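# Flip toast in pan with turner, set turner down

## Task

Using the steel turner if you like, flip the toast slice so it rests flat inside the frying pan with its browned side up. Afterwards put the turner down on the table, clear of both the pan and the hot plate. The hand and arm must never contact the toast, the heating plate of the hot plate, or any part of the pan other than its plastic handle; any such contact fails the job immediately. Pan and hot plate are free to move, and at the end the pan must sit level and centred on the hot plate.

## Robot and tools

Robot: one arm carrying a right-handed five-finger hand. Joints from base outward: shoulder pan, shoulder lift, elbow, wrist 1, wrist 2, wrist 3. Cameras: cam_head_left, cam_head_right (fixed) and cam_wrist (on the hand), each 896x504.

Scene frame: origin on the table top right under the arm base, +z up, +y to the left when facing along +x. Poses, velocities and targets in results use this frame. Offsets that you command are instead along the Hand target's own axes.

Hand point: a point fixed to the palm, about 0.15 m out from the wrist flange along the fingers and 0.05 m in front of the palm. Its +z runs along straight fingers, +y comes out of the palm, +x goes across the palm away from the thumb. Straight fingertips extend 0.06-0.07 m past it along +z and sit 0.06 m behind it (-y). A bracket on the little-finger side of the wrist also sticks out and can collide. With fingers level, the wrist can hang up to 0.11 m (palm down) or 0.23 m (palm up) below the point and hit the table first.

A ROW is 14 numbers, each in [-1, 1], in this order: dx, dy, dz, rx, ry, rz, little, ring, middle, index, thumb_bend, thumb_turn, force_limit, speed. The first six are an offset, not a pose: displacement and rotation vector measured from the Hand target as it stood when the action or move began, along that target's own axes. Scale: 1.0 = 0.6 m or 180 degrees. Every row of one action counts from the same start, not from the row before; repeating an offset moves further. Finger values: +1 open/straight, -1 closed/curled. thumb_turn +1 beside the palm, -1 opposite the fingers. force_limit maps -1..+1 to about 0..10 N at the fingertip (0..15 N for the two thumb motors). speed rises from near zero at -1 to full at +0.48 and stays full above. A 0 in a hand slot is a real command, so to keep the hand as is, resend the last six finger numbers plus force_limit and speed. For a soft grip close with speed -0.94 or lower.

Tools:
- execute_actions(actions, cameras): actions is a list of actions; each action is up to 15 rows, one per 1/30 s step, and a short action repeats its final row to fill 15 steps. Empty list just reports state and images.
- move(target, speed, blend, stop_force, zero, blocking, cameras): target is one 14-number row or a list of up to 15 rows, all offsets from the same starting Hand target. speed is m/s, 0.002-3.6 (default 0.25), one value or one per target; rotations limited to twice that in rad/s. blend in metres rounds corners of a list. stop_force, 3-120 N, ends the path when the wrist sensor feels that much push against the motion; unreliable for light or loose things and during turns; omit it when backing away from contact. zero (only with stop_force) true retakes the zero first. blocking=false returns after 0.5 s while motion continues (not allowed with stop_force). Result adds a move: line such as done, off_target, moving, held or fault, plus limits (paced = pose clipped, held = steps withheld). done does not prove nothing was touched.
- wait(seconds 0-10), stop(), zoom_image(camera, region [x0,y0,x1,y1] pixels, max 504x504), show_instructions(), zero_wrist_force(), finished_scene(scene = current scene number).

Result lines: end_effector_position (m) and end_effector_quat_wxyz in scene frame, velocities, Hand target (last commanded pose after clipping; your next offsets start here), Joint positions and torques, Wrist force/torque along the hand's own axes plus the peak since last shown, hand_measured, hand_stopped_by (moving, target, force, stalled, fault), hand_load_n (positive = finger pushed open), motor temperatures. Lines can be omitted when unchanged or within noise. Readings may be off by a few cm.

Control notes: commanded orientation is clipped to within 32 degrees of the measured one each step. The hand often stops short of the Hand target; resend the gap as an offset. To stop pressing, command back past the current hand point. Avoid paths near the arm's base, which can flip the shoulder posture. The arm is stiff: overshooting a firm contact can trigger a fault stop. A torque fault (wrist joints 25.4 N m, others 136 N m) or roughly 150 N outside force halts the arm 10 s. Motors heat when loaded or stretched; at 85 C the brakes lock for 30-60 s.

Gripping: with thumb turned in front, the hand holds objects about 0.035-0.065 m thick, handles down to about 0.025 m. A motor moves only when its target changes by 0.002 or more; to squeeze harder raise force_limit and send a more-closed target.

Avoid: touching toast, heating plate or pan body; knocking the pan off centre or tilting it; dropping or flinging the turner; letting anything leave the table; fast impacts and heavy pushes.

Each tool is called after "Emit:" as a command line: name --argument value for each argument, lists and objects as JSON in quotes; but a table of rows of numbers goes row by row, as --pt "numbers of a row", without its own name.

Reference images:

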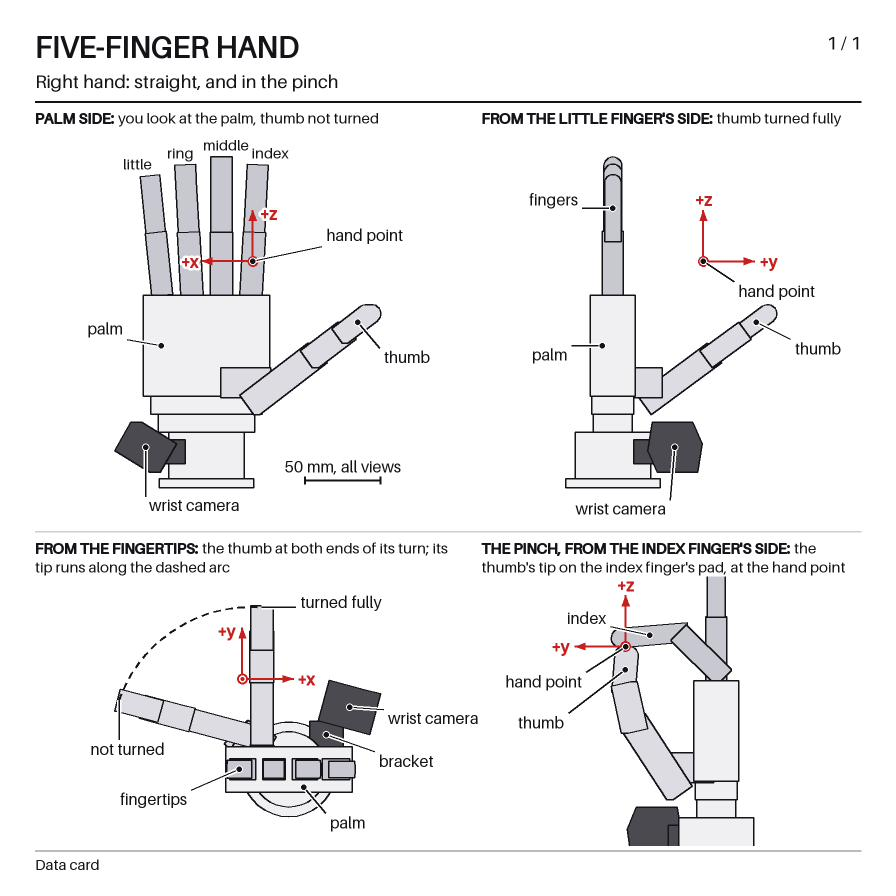

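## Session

Emit:
execute_actions --actions '[]' --cameras '["all"]'

Scene clock: 0.00 s.
end_effector_position=(+0.8787, +0.1421, +0.3354) hand_measured=(+1.000, +1.000, +1.000, +1.000, +1.000, +1.000) hand_load_n=(+0.0, +0.0, +0.0, +0.0, +0.0, +0.0) hand_stopped_by=(target, target, target, target, target, target) hand_force_limit=0.00 hand_speed=-0.80 end_effector_quat_wxyz=(+0.155, +0.331, +0.852, +0.375)
Joint positions: [-0.666 -0.826 0.606 1.118 0.321 -0.813]
Joint velocities: within noise
Joint torques (N m): no reading
Motor temperatures (°C): [22 24 22 33 35 27]
Wrist force (N): no reading
Wrist torque (N m): no reading
Wrist force, peak (N): no reading
Hand target: +0.8787, +0.1422, +0.3354; +0.155, +0.331, +0.852, +0.375
camera_calibration:
cam_wrist: T_world_to_cam=[[0.209781, 0.670915, 0.711242, -0.524372], [0.397233, -0.723171, 0.565004, -0.435367], [0.893419, 0.164002, -0.418217, -0.554573], [0, 0, 0, 1]] pos_world=[0.778411, 0.127915, 0.387007]

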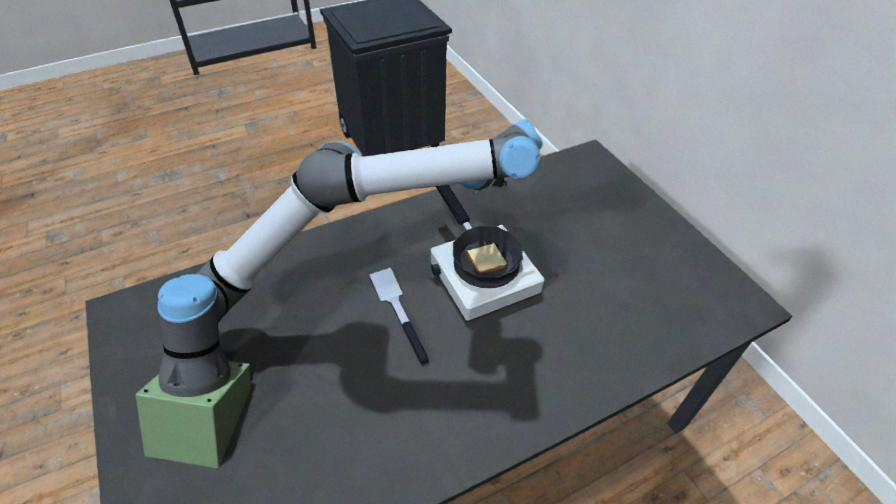

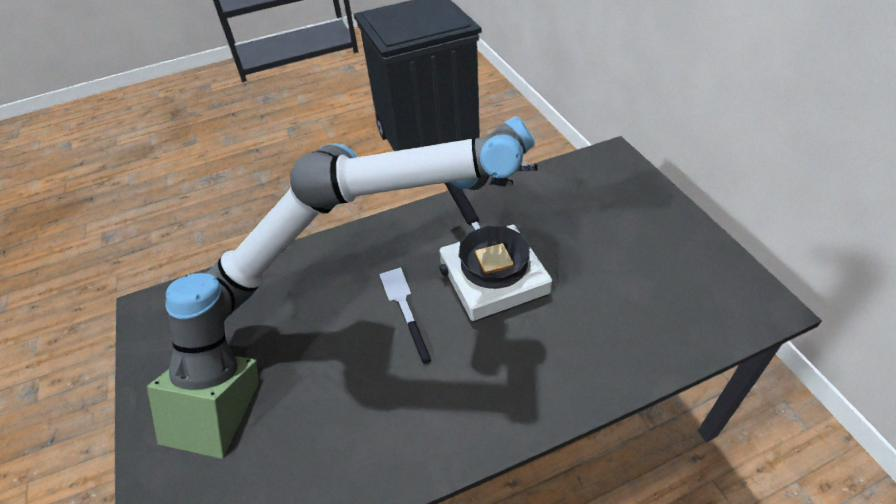

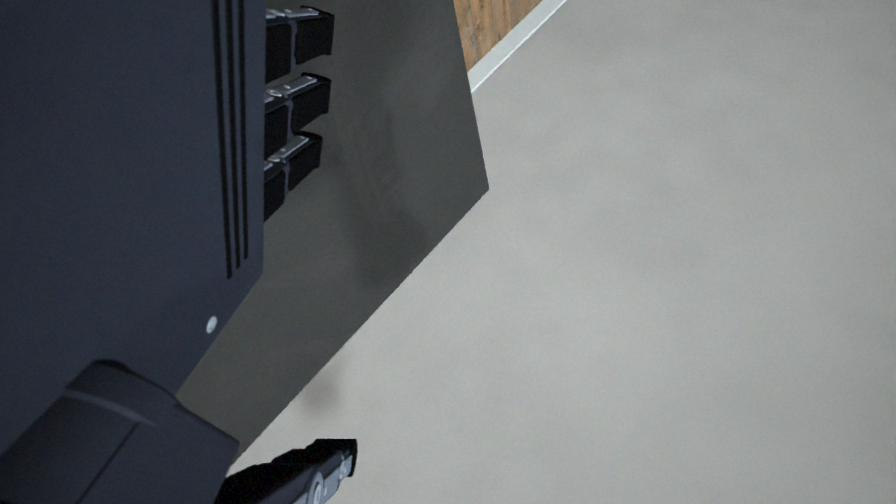

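Emit:
zoom_image --camera "cam_head_left" --region '[420, 180, 560, 330]'

Emit:
zoom_image --camera "cam_head_right" --region '[425, 180, 565, 330]'

Emit:
zoom_image --camera "cam_head_left" --region '[350, 250, 450, 370]'

Emit:
zoom_image --camera "cam_head_right" --region '[360, 250, 460, 370]'

Scaled by 3.360.

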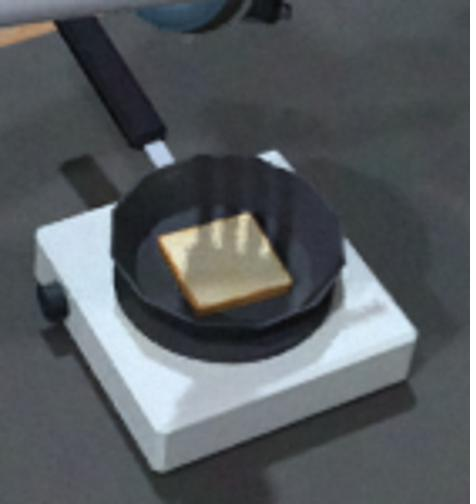

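Scaled by 3.360.

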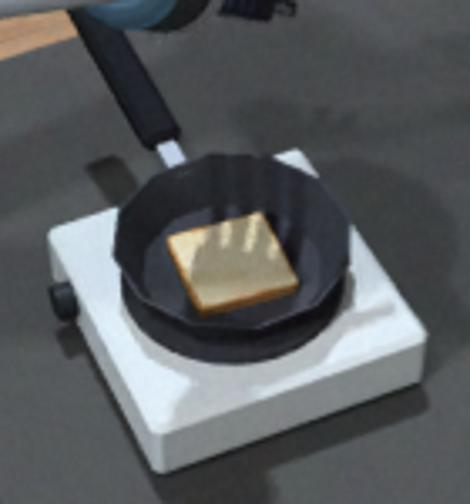

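Scaled by 4.200.

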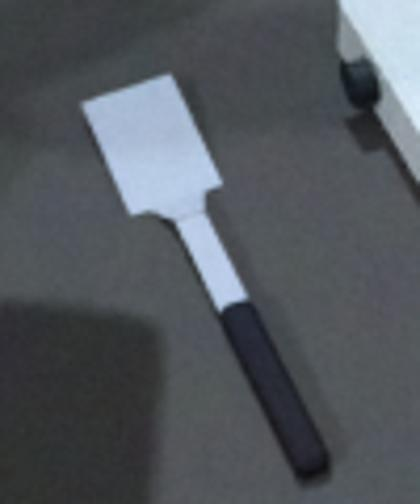

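Scaled by 4.200.

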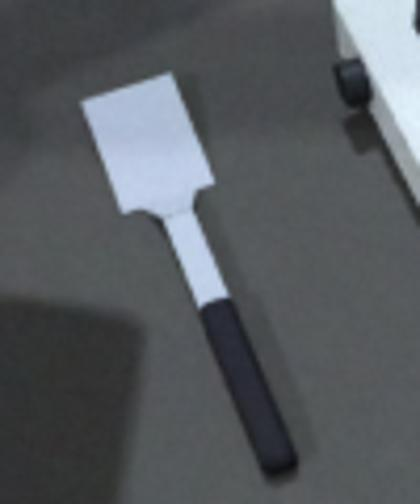

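Emit:
move --pt "0.0542 -0.11 -0.408 0.1591 -0.0935 -0.3937 1 1 1 1 0.2 -1 -0.4 -0.3" --pt "0.2508 -0.4743 -0.4423 0.3182 -0.1869 -0.7874 1 1 1 1 0.2 -1 -0.4 -0.3" --speed 0.35 --blend '[0.05, 0]' --cameras '["all"]'

Scene clock: 71.90 s.
end_effector_position=(+0.5051, -0.0401, +0.3000) hand_measured=(+1.000, +1.000, +1.000, +1.000, +0.200, -1.000) hand_load_n=(+0.0, +0.0, +0.0, +0.0, +0.0, +0.0) hand_stopped_by=(target, target, target, target, target, target) hand_force_limit=-0.40 hand_speed=-0.30 end_effector_quat_wxyz=(-0.425, +0.554, -0.568, +0.436)
Joint positions: [-1.476 -1.9 2.251 -0.431 0.218 -2.655]
Joint torques (N m): [-7.15 18.11 -29.71 0.14 -0.4 0.52]
Wrist force (N): [0.3 2.6 -1.5]
Wrist torque (N m): [0.45 0.12 0.12]
Wrist force, peak (N): [2.0 3.4 -0.5]
Hand target: +0.5051, -0.0401, +0.3000; -0.425, +0.554, -0.568, +0.436
Off the commanded pose: 0.000 m, 0 deg.
move: done
camera_calibration:
cam_wrist: T_world_to_cam=[[-0.265011, -0.284519, -0.921313, 0.392759], [-0.584074, 0.807609, -0.0813992, 0.352179], [0.76722, 0.516543, -0.380205, -0.139203], [0, 0, 0, 1]] pos_world=[0.416583, -0.100771, 0.337595]

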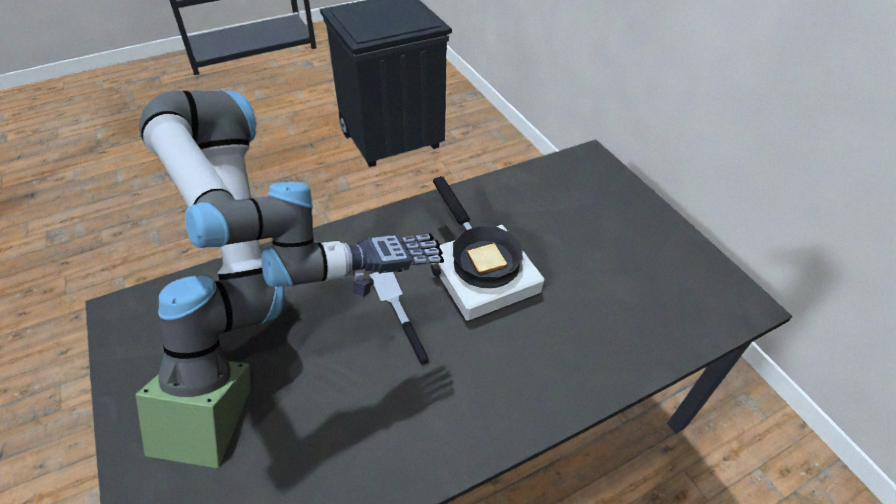

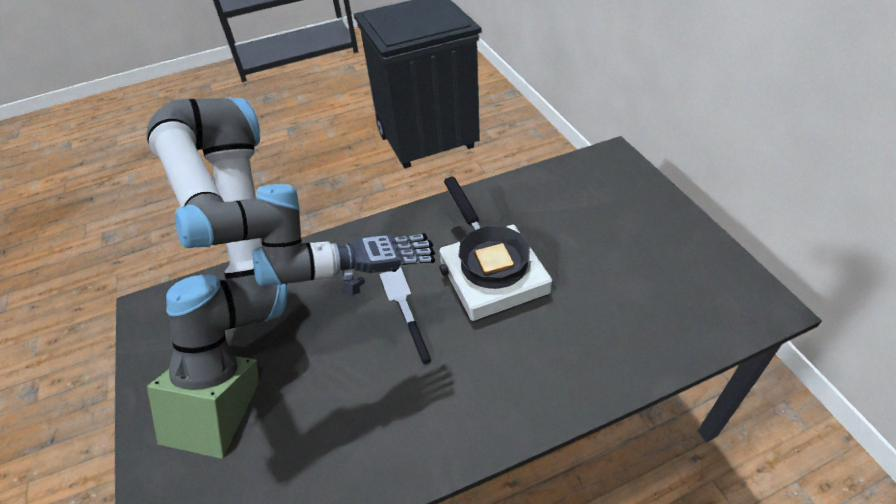

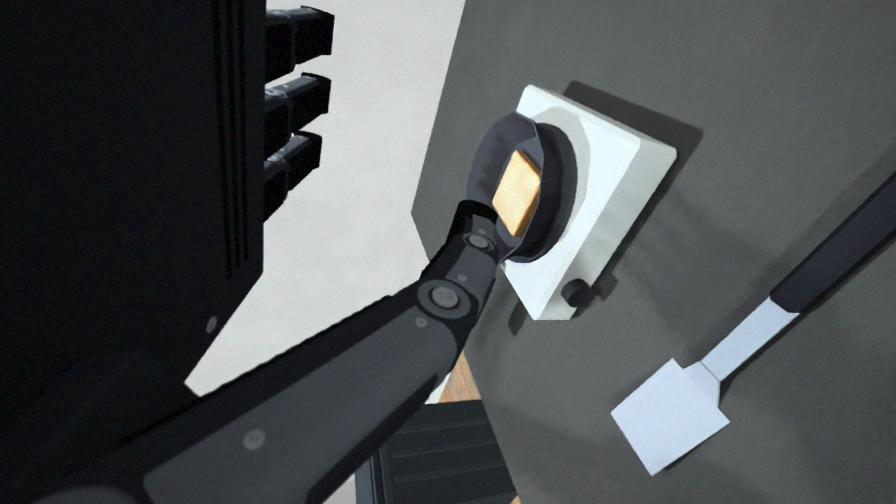

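Emit:
zoom_image --camera "cam_wrist" --region '[596, 150, 896, 504]'

Scaled by 1.424.

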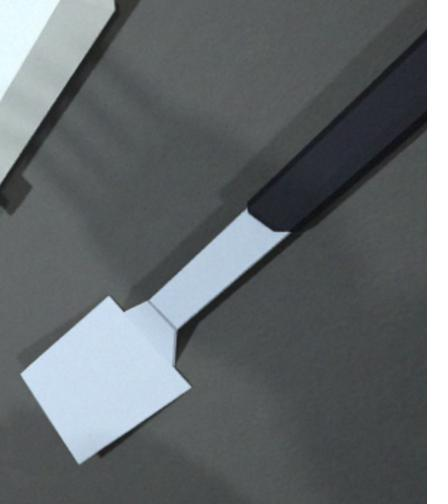

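Emit:
move --target '[0.00825, 0.28888, 0.08107, 0, 0, 0, 1, 1, 1, 1, 0.2, -1, -0.4, -0.3]' --speed 0.15 --cameras '["all"]'

Emit:
zoom_image --camera "cam_head_left" --region '[340, 240, 480, 380]'

Emit:
zoom_image --camera "cam_head_right" --region '[340, 240, 480, 380]'

Scene clock: 90.80 s.
end_effector_position=(+0.5070, -0.0451, +0.1201) hand_measured=(+1.000, +1.000, +1.000, +1.000, +0.200, -1.000) hand_load_n=(+0.0, +0.0, +0.0, +0.0, +0.0, +0.0) hand_stopped_by=(target, target, target, target, target, target) hand_force_limit=-0.40 hand_speed=-0.30 end_effector_quat_wxyz=(-0.425, +0.554, -0.568, +0.436)
Joint positions: [-1.176 -1.563 2.506 -0.978 0.517 -2.703]
Joint torques (N m): [-2.78 2.45 -17.64 -2.58 2 -2.01]
Wrist force (N): [0.0 3.4 -1.2]
Wrist torque (N m): [0.53 0.15 0.14]
Wrist force, peak (N): [0.1 4.6 -0.9]
Hand target: +0.5070, -0.0452, +0.1200; -0.425, +0.554, -0.568, +0.436
Off the commanded pose: 0.000 m, 0 deg.
move: done
camera_calibration:
cam_wrist: T_world_to_cam=[[-0.265159, -0.284113, -0.921396, 0.226091], [-0.584018, 0.807691, -0.0809829, 0.342675], [0.767211, 0.516639, -0.380094, -0.206467], [0, 0, 0, 1]] pos_world=[0.418483, -0.105871, 0.157593]

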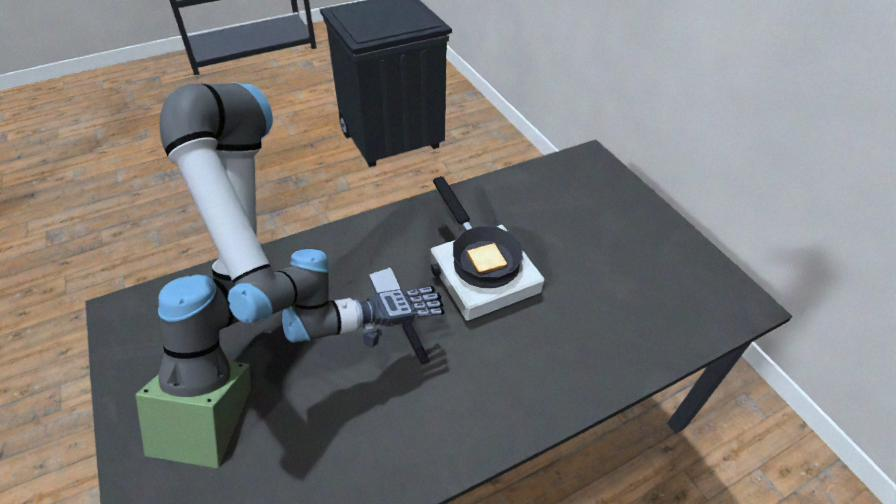

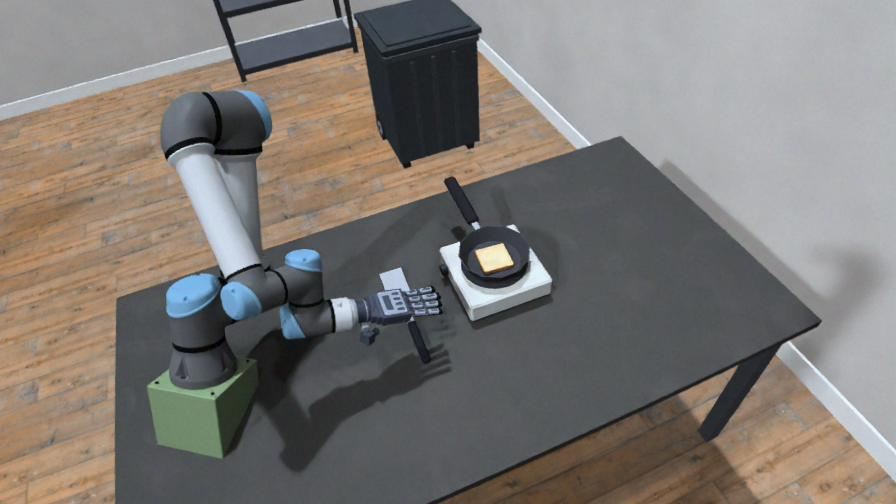

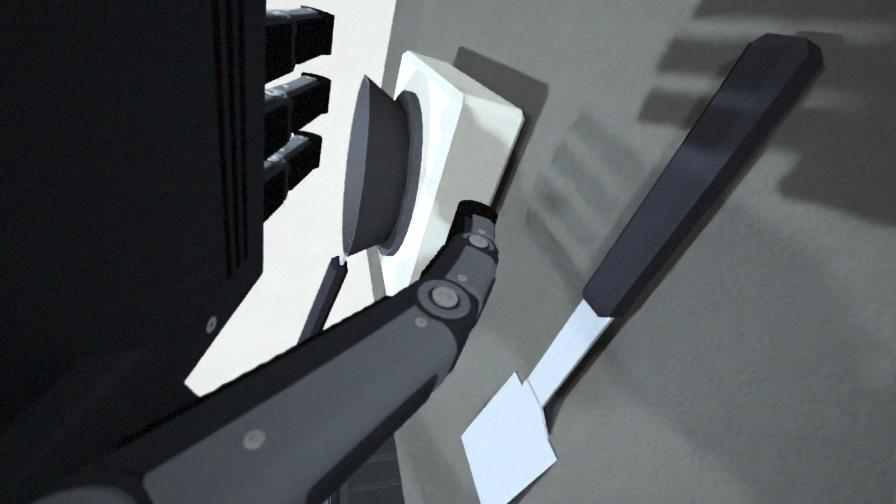

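Scaled by 3.600.

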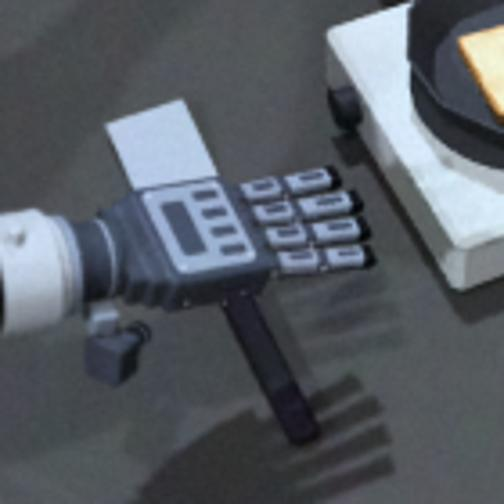

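Scaled by 3.600.

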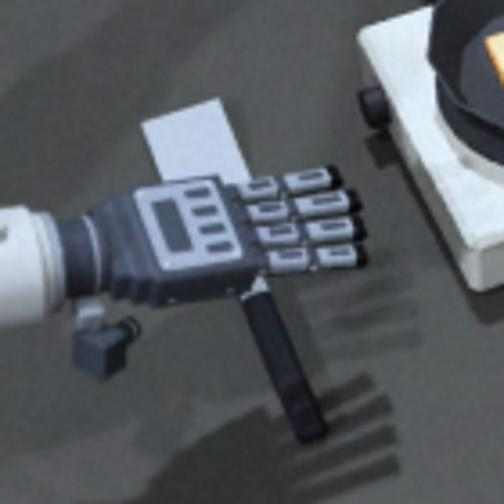

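Emit:
move --target '[0.01128, 0.12022, 0.03425, 0, 0, 0, 1, 1, 1, 1, 0.2, -1, -0.4, -0.3]' --speed 0.12 --cameras '["all"]'

Emit:
zoom_image --camera "cam_wrist" --region '[392, 0, 896, 504]'

Scene clock: 104.30 s.
end_effector_position=(+0.5080, -0.0519, +0.0451) hand_measured=(+1.000, +1.000, +1.000, +1.000, +0.200, -1.000) hand_load_n=(+0.0, +0.0, +0.0, +0.0, +0.0, +0.0) hand_stopped_by=(target, target, target, target, target, target) hand_force_limit=-0.40 hand_speed=-0.30 end_effector_quat_wxyz=(-0.425, +0.554, -0.568, +0.436)
Joint positions: [-1.05 -1.298 2.532 -1.263 0.643 -2.71]
Joint torques (N m): [-7.97 -5.25 -16.92 -1.68 1.26 0.08]
Wrist force (N): [-0.1 3.4 -1.5]
Wrist torque (N m): [0.55 0.21 0.16]
Wrist force, peak (N): [0.1 4.5 -1.4]
Hand target: +0.5080, -0.0520, +0.0450; -0.425, +0.554, -0.568, +0.436
Off the commanded pose: 0.000 m, 0 deg.
move: done
camera_calibration:
cam_wrist: T_world_to_cam=[[-0.265231, -0.284159, -0.921361, 0.155341], [-0.584025, 0.807687, -0.0809783, 0.342679], [0.767182, 0.51662, -0.380179, -0.232211], [0, 0, 0, 1]] pos_world=[0.419482, -0.112671, 0.082593]

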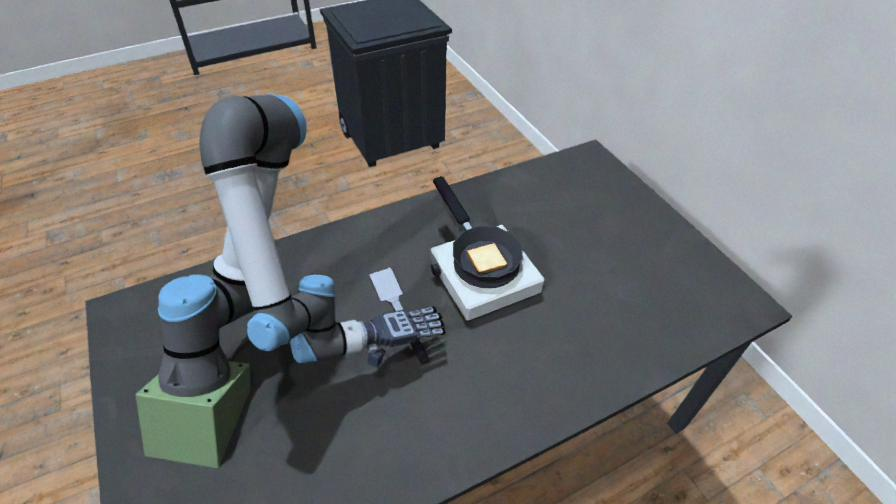

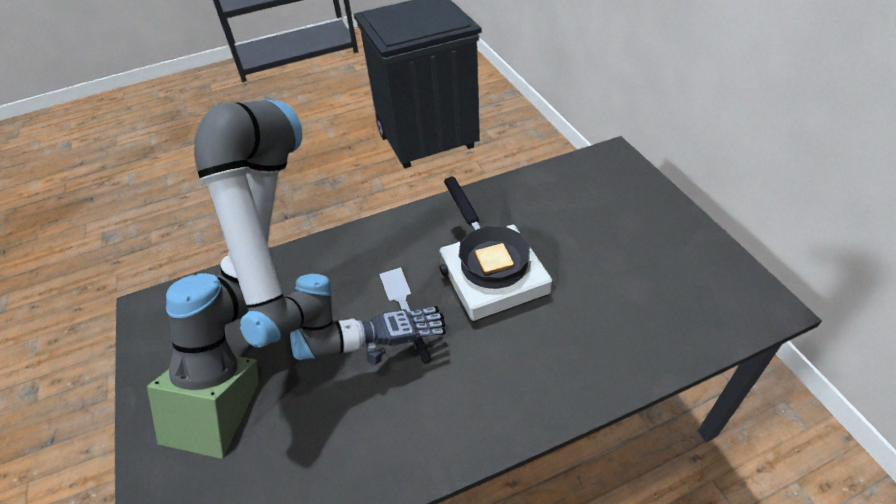

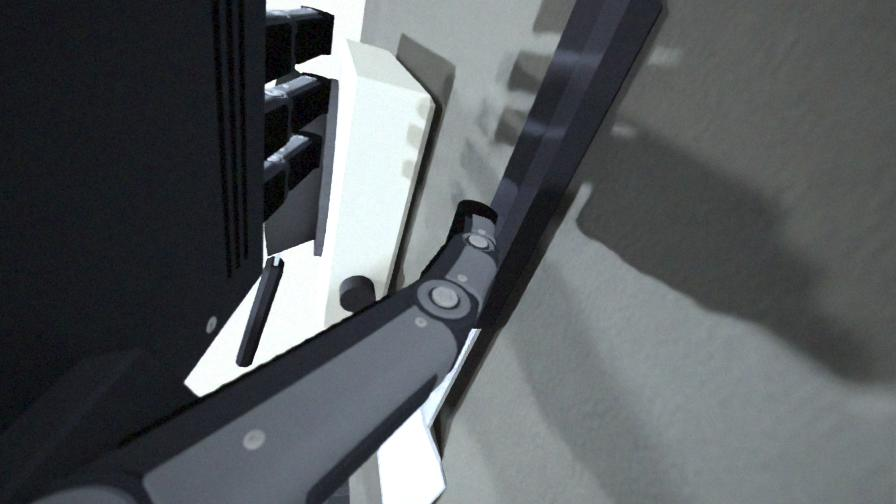

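Scaled by 1.000.

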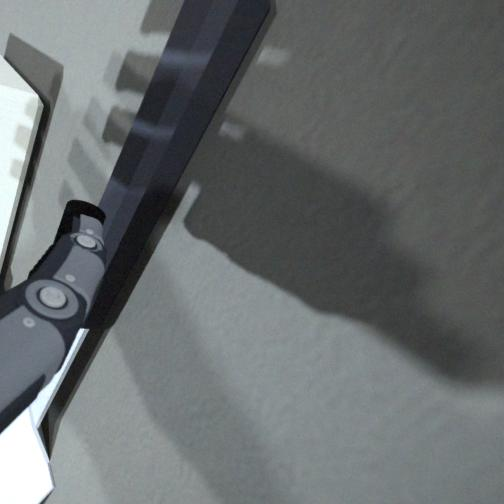

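Emit:
move --target '[-0.0085, -0.00167, 0.00622, 0, 0, 0, 1, 1, 1, 1, 0.2, -1, -0.4, -0.3]' --speed 0.05 --cameras '[]'

Emit:
move --target '[0, 0.05635, 0.0151, 0, 0, 0, 1, 1, 1, 1, 0.2, -1, -0.4, -0.3]' --speed 0.012 --stop_force 3 --cameras '["all"]'

Emit:
zoom_image --camera "cam_head_left" --region '[350, 260, 470, 380]'

Scene clock: 123.77 s.
end_effector_position=(+0.5121, -0.0469, +0.0451) hand_measured=(+1.000, +1.000, +1.000, +1.000, +0.200, -1.000) hand_load_n=(+0.0, +0.0, -0.5, +0.0, +0.0, +0.0) hand_stopped_by=(target, target, target, target, target, target) hand_force_limit=-0.40 hand_speed=-0.30 end_effector_quat_wxyz=(-0.425, +0.554, -0.568, +0.436)
Joint positions: [-1.028 -1.307 2.526 -1.247 0.666 -2.711]
Joint torques (N m): [-18.32 -11.02 -9.32 -1.96 0.02 -2.27]
Wrist force (N): [-0.3 3.6 -1.3]
Wrist torque (N m): [0.57 0.25 0.16]
Wrist force, peak (N): [0.1 3.7 -1.7]
Hand target: +0.5120, -0.0470, +0.0450; -0.425, +0.554, -0.568, +0.436
Off the commanded pose: 0.000 m, 0 deg.
move: done
No camera images: "cameras" was empty.

Scene clock: 127.27 s.
end_effector_position=(+0.5120, -0.0470, +0.0124) hand_measured=(+1.000, +1.000, +1.000, +1.000, +0.200, -1.000) hand_load_n=(+0.0, +0.0, +0.0, +0.0, -1.5, +0.0) hand_stopped_by=(target, target, target, target, target, target) hand_force_limit=-0.40 hand_speed=-0.30 end_effector_quat_wxyz=(-0.425, +0.554, -0.568, +0.436)
Joint positions: [-0.969 -1.19 2.523 -1.359 0.725 -2.714]
Joint torques (N m): [-18.22 -27.08 -1.25 0.26 0.67 -1.02]
Wrist force (N): [-0.4 1.3 -4.4]
Wrist torque (N m): [0.56 0.24 0.13]
Wrist force, peak (N): [-0.7 -3.7 -10.8]
Hand target: +0.5120, -0.0470, +0.0124; -0.425, +0.554, -0.568, +0.436 (not the last commanded pose)
Off the commanded pose: 0.002 m, 0 deg.
move: contact
camera_calibration:
cam_wrist: T_world_to_cam=[[-0.265219, -0.28437, -0.921299, 0.127756], [-0.584017, 0.807673, -0.0811741, 0.338342], [0.767192, 0.516525, -0.380287, -0.250265], [0, 0, 0, 1]] pos_world=[0.423482, -0.107672, 0.0499937]

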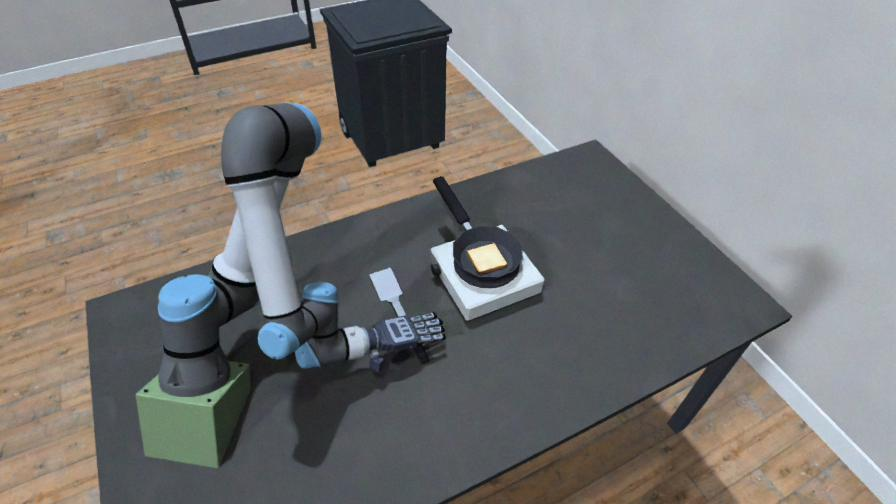

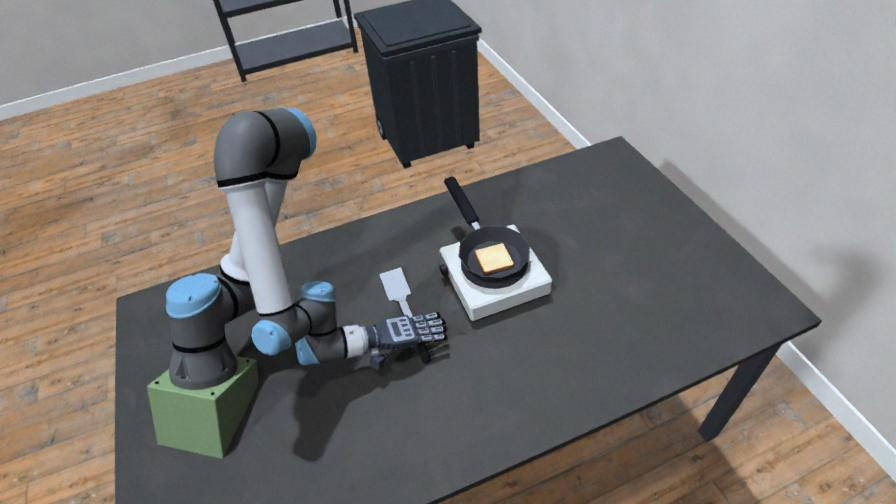

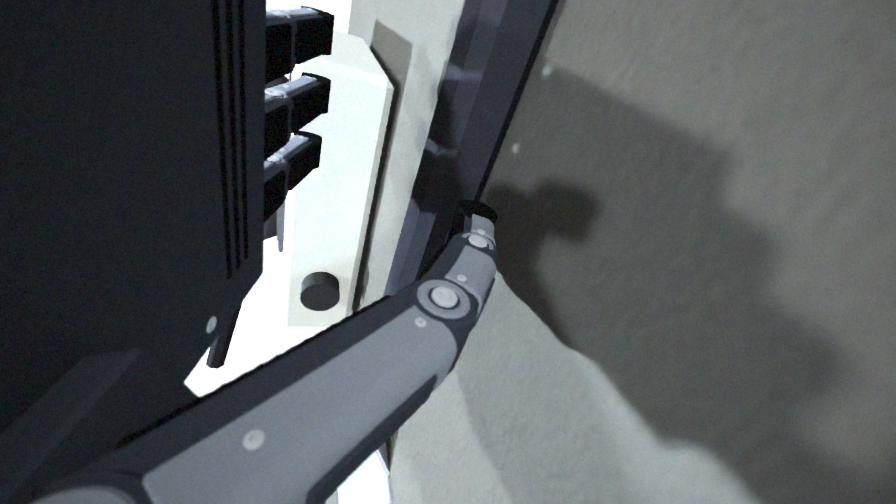

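Scaled by 4.200.

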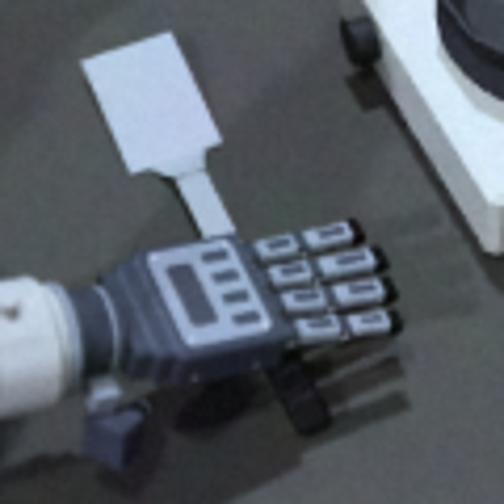

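Emit:
move --target '[0.0002, -0.00128, -0.0081, 0, 0, 0, 1, 1, 1, 1, 0.2, -1, -0.4, -0.3]' --speed 0.03 --cameras '[]'

Emit:
move --target '[0, 0.02, 0.0054, 0, 0, 0, 1, 1, 1, 1, 0.2, -1, -0.4, -0.3]' --speed 0.01 --stop_force 3 --cameras '["cam_wrist"]'

Scene clock: 132.30 s.
end_effector_position=(+0.5074, -0.0469, +0.0145) hand_measured=(+1.000, +1.000, +1.000, +1.000, +0.200, -1.000) hand_load_n=(+0.0, +0.0, +0.0, -0.5, +0.0, +0.0) hand_stopped_by=(target, target, target, target, target, target) hand_force_limit=-0.40 hand_speed=-0.30 end_effector_quat_wxyz=(-0.425, +0.554, -0.568, +0.436)
Joint positions: [-0.985 -1.197 2.536 -1.366 0.709 -2.713]
Joint torques (N m): [-5.47 -15.91 -15.89 -2.19 2.11 2.22]
Wrist force (N): [-0.1 4.0 -0.9]
Wrist torque (N m): [0.64 0.19 0.17]
Wrist force, peak (N): [-0.1 1.7 -4.4]
Hand target: +0.5075, -0.0470, +0.0144; -0.425, +0.554, -0.568, +0.436
Off the commanded pose: 0.000 m, 0 deg.
move: done
No camera images: "cameras" was empty.

Scene clock: 133.27 s.
end_effector_position=(+0.5075, -0.0470, +0.0124) hand_measured=(+1.000, +1.000, +1.000, +1.000, +0.200, -1.000) hand_load_n=(+0.0, +0.0, +0.0, +0.0, -1.0, +0.0) hand_stopped_by=(target, target, target, target, target, target) hand_force_limit=-0.40 hand_speed=-0.30 end_effector_quat_wxyz=(-0.425, +0.554, -0.568, +0.436)
Joint positions: [-0.981 -1.189 2.535 -1.373 0.713 -2.713]
Joint torques (N m): [-18.33 -26.87 -1.56 1.2 -0.09 1.92]
Wrist force (N): [-0.3 1.9 -3.7]
Wrist torque (N m): [0.59 0.23 0.15]
Wrist force, peak (N): [-0.5 -2.2 -9.0]
Hand target: +0.5075, -0.0470, +0.0124; -0.425, +0.554, -0.568, +0.436 (not the last commanded pose)
Off the commanded pose: 0.010 m, 0 deg.
move: contact
camera_calibration:
cam_wrist: T_world_to_cam=[[-0.2652, -0.284249, -0.921342, 0.12657], [-0.583986, 0.807703, -0.0810938, 0.335701], [0.767222, 0.516545, -0.3802, -0.246828], [0, 0, 0, 1]] pos_world=[0.418982, -0.107671, 0.0499935]
Images, in order (width x height): cam_wrist 896x504.

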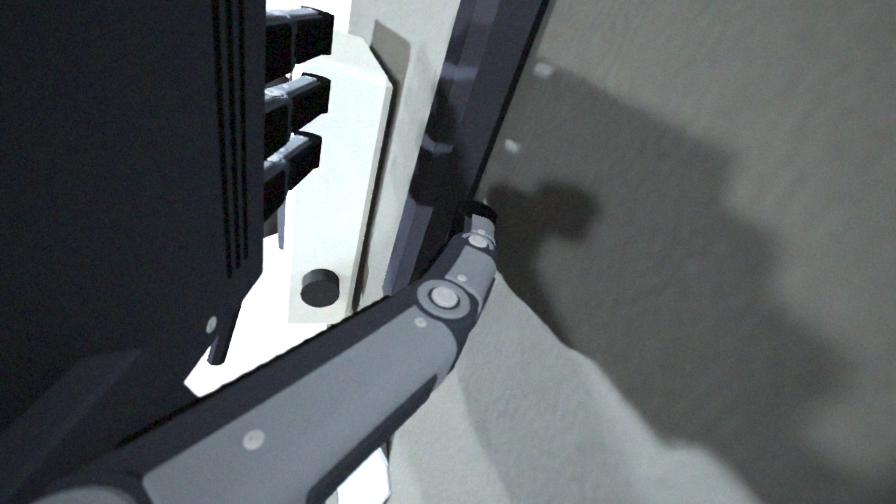

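Emit:
move --target '[0.0, -0.00333, 0.00604, 0, 0, 0, 1, 1, 1, 1, 0.2, -1, -0.4, -0.3]' --speed 0.03 --cameras '[]'

Emit:
move --target '[0, 0, 0, 0, 0, 0, -0.35, -0.35, -0.4, -0.3, 0.2, -1, -0.4, -0.8]' --speed 0.03 --cameras '["all"]'

Emit:
zoom_image --camera "cam_head_left" --region '[350, 260, 470, 380]'

Scene clock: 151.20 s.
end_effector_position=(+0.5116, -0.0471, +0.0135) hand_measured=(+1.000, +1.000, +1.000, +1.000, +0.200, -1.000) hand_load_n=(+0.0, -0.5, +0.0, +0.0, +0.0, +0.0) hand_stopped_by=(target, target, target, target, target, target) hand_force_limit=-0.40 hand_speed=-0.30 end_effector_quat_wxyz=(-0.425, +0.554, -0.568, +0.436)
Joint positions: [-0.972 -1.193 2.524 -1.357 0.722 -2.713]
Joint torques (N m): [-17.48 -22.53 -1.22 -1.65 0.19 -2.28]
Wrist force (N): [0.0 3.7 -1.0]
Wrist torque (N m): [0.58 0.18 0.16]
Wrist force, peak (N): [-0.3 1.9 -4.1]
Hand target: +0.5115, -0.0471, +0.0134; -0.425, +0.554, -0.568, +0.436
Off the commanded pose: 0.000 m, 0 deg.
move: done
No camera images: "cameras" was empty.

Scene clock: 153.27 s.
end_effector_position=(+0.5115, -0.0471, +0.0134) hand_measured=(+0.004, +0.022, +0.152, +0.040, +0.200, -1.000) hand_load_n=(+4.5, +5.5, +5.5, +2.5, +2.5, +2.5) hand_stopped_by=(force, force, force, force, target, target) hand_force_limit=-0.40 hand_speed=-0.80 end_effector_quat_wxyz=(-0.425, +0.554, -0.568, +0.436)
Joint positions: [-0.972 -1.193 2.525 -1.358 0.722 -2.713]
Joint torques (N m): [-17.01 -8.71 -2.53 0.5 -0.24 -1.86]
Wrist force (N): [-0.1 -5.6 1.9]
Wrist torque (N m): [0.77 -0.10 -0.12]
Wrist force, peak (N): [-0.2 -5.7 1.9]
Hand target: +0.5115, -0.0471, +0.0134; -0.425, +0.554, -0.568, +0.436
Off the commanded pose: 0.000 m, 0 deg.
move: done
camera_calibration:
cam_wrist: T_world_to_cam=[[-0.265076, -0.284277, -0.921369, 0.12847], [-0.584004, 0.807681, -0.0811835, 0.338208], [0.767251, 0.516564, -0.380116, -0.249479], [0, 0, 0, 1]] pos_world=[0.422983, -0.107771, 0.0509941]

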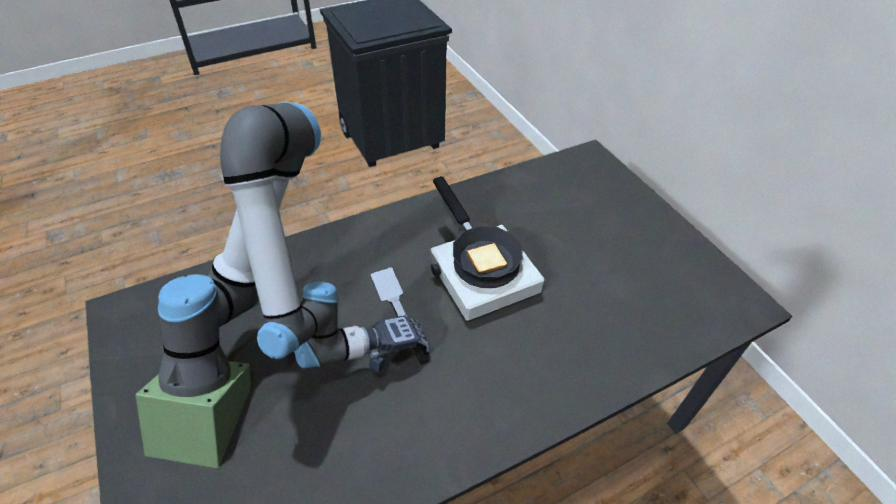

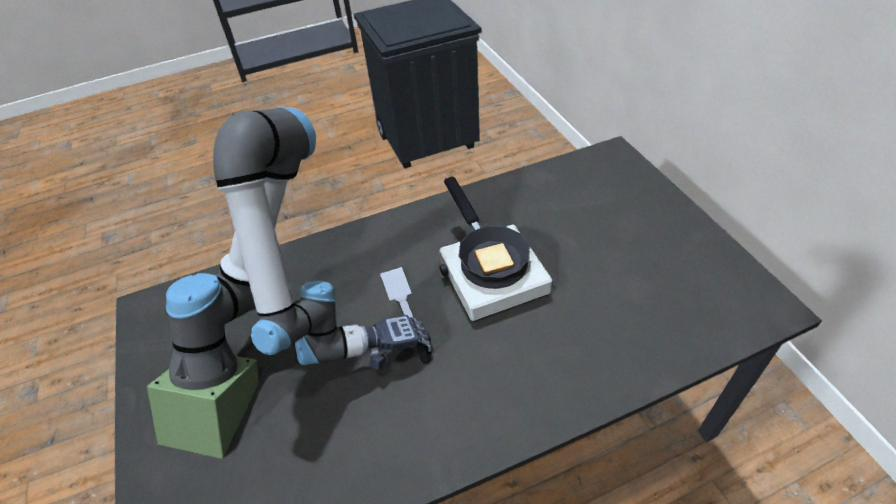

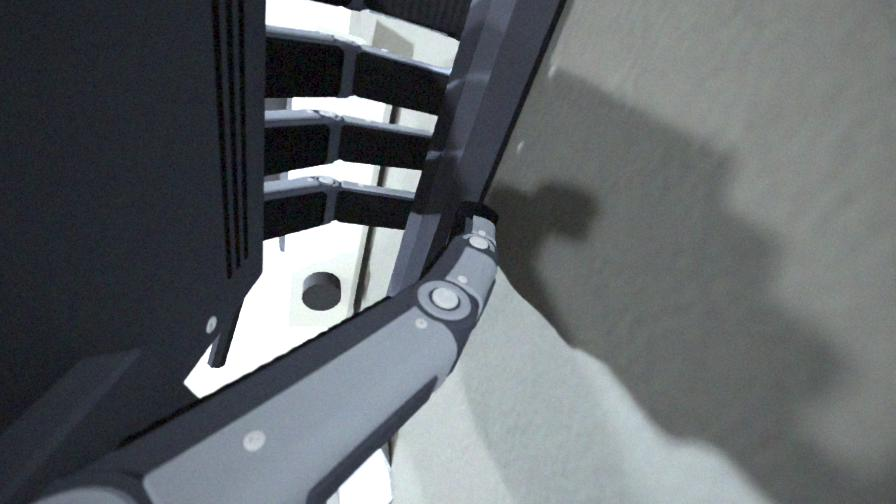

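Scaled by 4.200.

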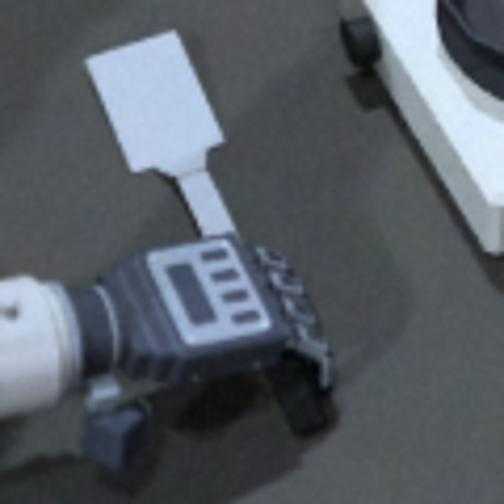

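Emit:
move --target '[0, -0.00483, -0.00129, 0, 0, 0, 0.3, 0.3, 0.35, 0.3, 0.2, -1, -0.4, -0.5]' --speed 0.02 --cameras '[]'

Emit:
move --target '[0, 0, 0, 0, 0, 0, -0.36, -0.36, -0.41, -0.31, 0.2, -1, -0.4, -0.8]' --speed 0.03 --cameras '["all"]'

Emit:
zoom_image --camera "cam_head_left" --region '[350, 260, 470, 380]'

Scene clock: 162.20 s.
end_effector_position=(+0.5115, -0.0471, +0.0165) hand_measured=(+0.300, +0.300, +0.350, +0.300, +0.200, -1.000) hand_load_n=(+0.0, +0.0, +0.0, +0.0, +0.5, +0.0) hand_stopped_by=(target, target, target, target, target, target) hand_force_limit=-0.40 hand_speed=-0.50 end_effector_quat_wxyz=(-0.425, +0.554, -0.568, +0.436)
Joint positions: [-0.978 -1.204 2.525 -1.347 0.716 -2.713]
Joint torques (N m): [-11.13 -12.75 -1.87 -0.61 0.59 2.27]
Wrist force (N): [0.3 4.1 -1.1]
Wrist torque (N m): [0.62 0.15 0.18]
Wrist force, peak (N): [-0.1 -5.8 1.8]
Hand target: +0.5115, -0.0471, +0.0164; -0.425, +0.554, -0.568, +0.436
Off the commanded pose: 0.000 m, 0 deg.
move: done
No camera images: "cameras" was empty.

Scene clock: 163.07 s.
end_effector_position=(+0.5115, -0.0471, +0.0164) hand_measured=(-0.012, +0.026, +0.022, +0.044, +0.200, -1.000) hand_load_n=(+2.5, +1.5, +10.5, +0.5, +3.0, +0.5) hand_stopped_by=(force, force, force, force, target, target) hand_force_limit=-0.40 hand_speed=-0.80 end_effector_quat_wxyz=(-0.425, +0.554, -0.568, +0.436)
Joint positions: [-0.978 -1.204 2.525 -1.348 0.716 -2.713]
Joint torques (N m): [-4.6 -3.53 -6.4 -1.45 1.34 2.06]
Wrist force (N): [0.1 -0.6 -0.3]
Wrist torque (N m): [0.67 0.04 0.05]
Wrist force, peak (N): [0.2 4.2 -1.4]
Hand target: +0.5115, -0.0471, +0.0164; -0.425, +0.554, -0.568, +0.436
Off the commanded pose: 0.000 m, 0 deg.
move: done
camera_calibration:
cam_wrist: T_world_to_cam=[[-0.265055, -0.284264, -0.921379, 0.131227], [-0.58396, 0.80771, -0.0812055, 0.338438], [0.767291, 0.516525, -0.380087, -0.248362], [0, 0, 0, 1]] pos_world=[0.422983, -0.107772, 0.0539943]

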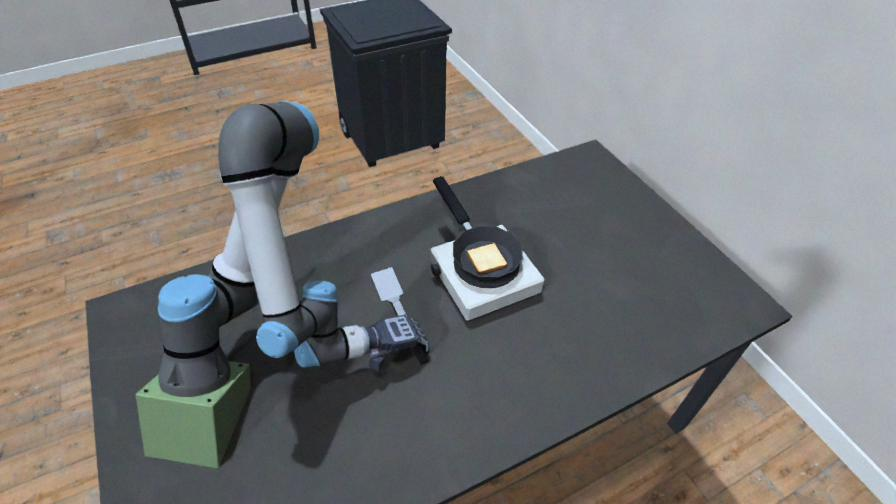

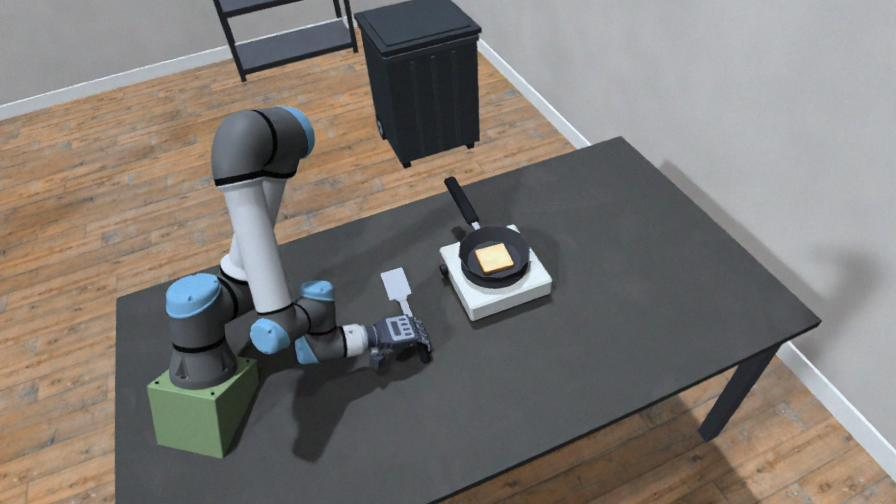

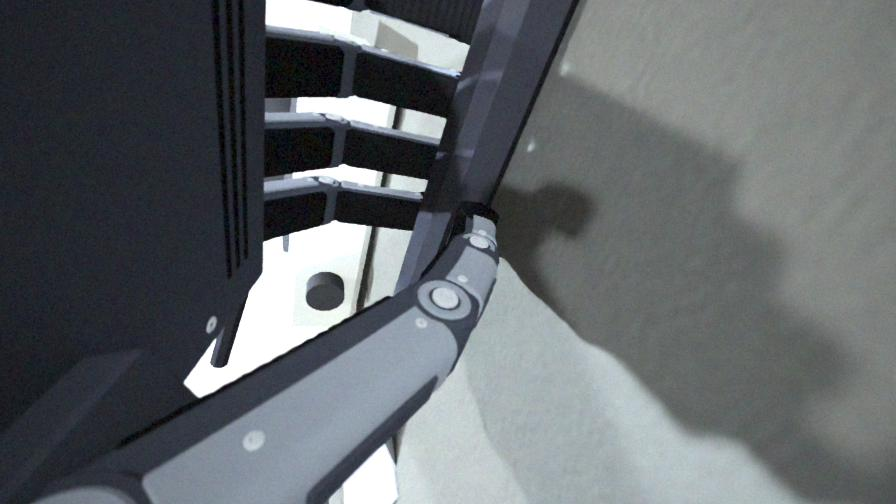

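Scaled by 4.200.

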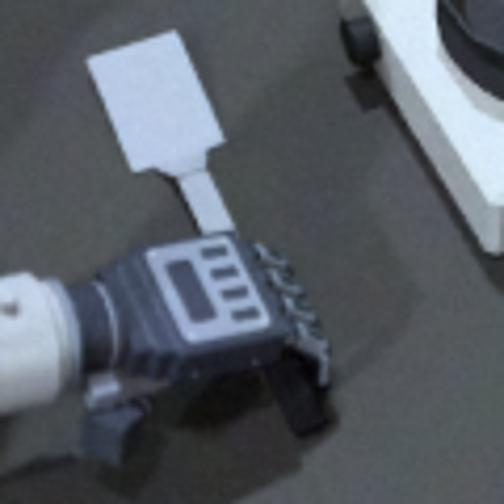

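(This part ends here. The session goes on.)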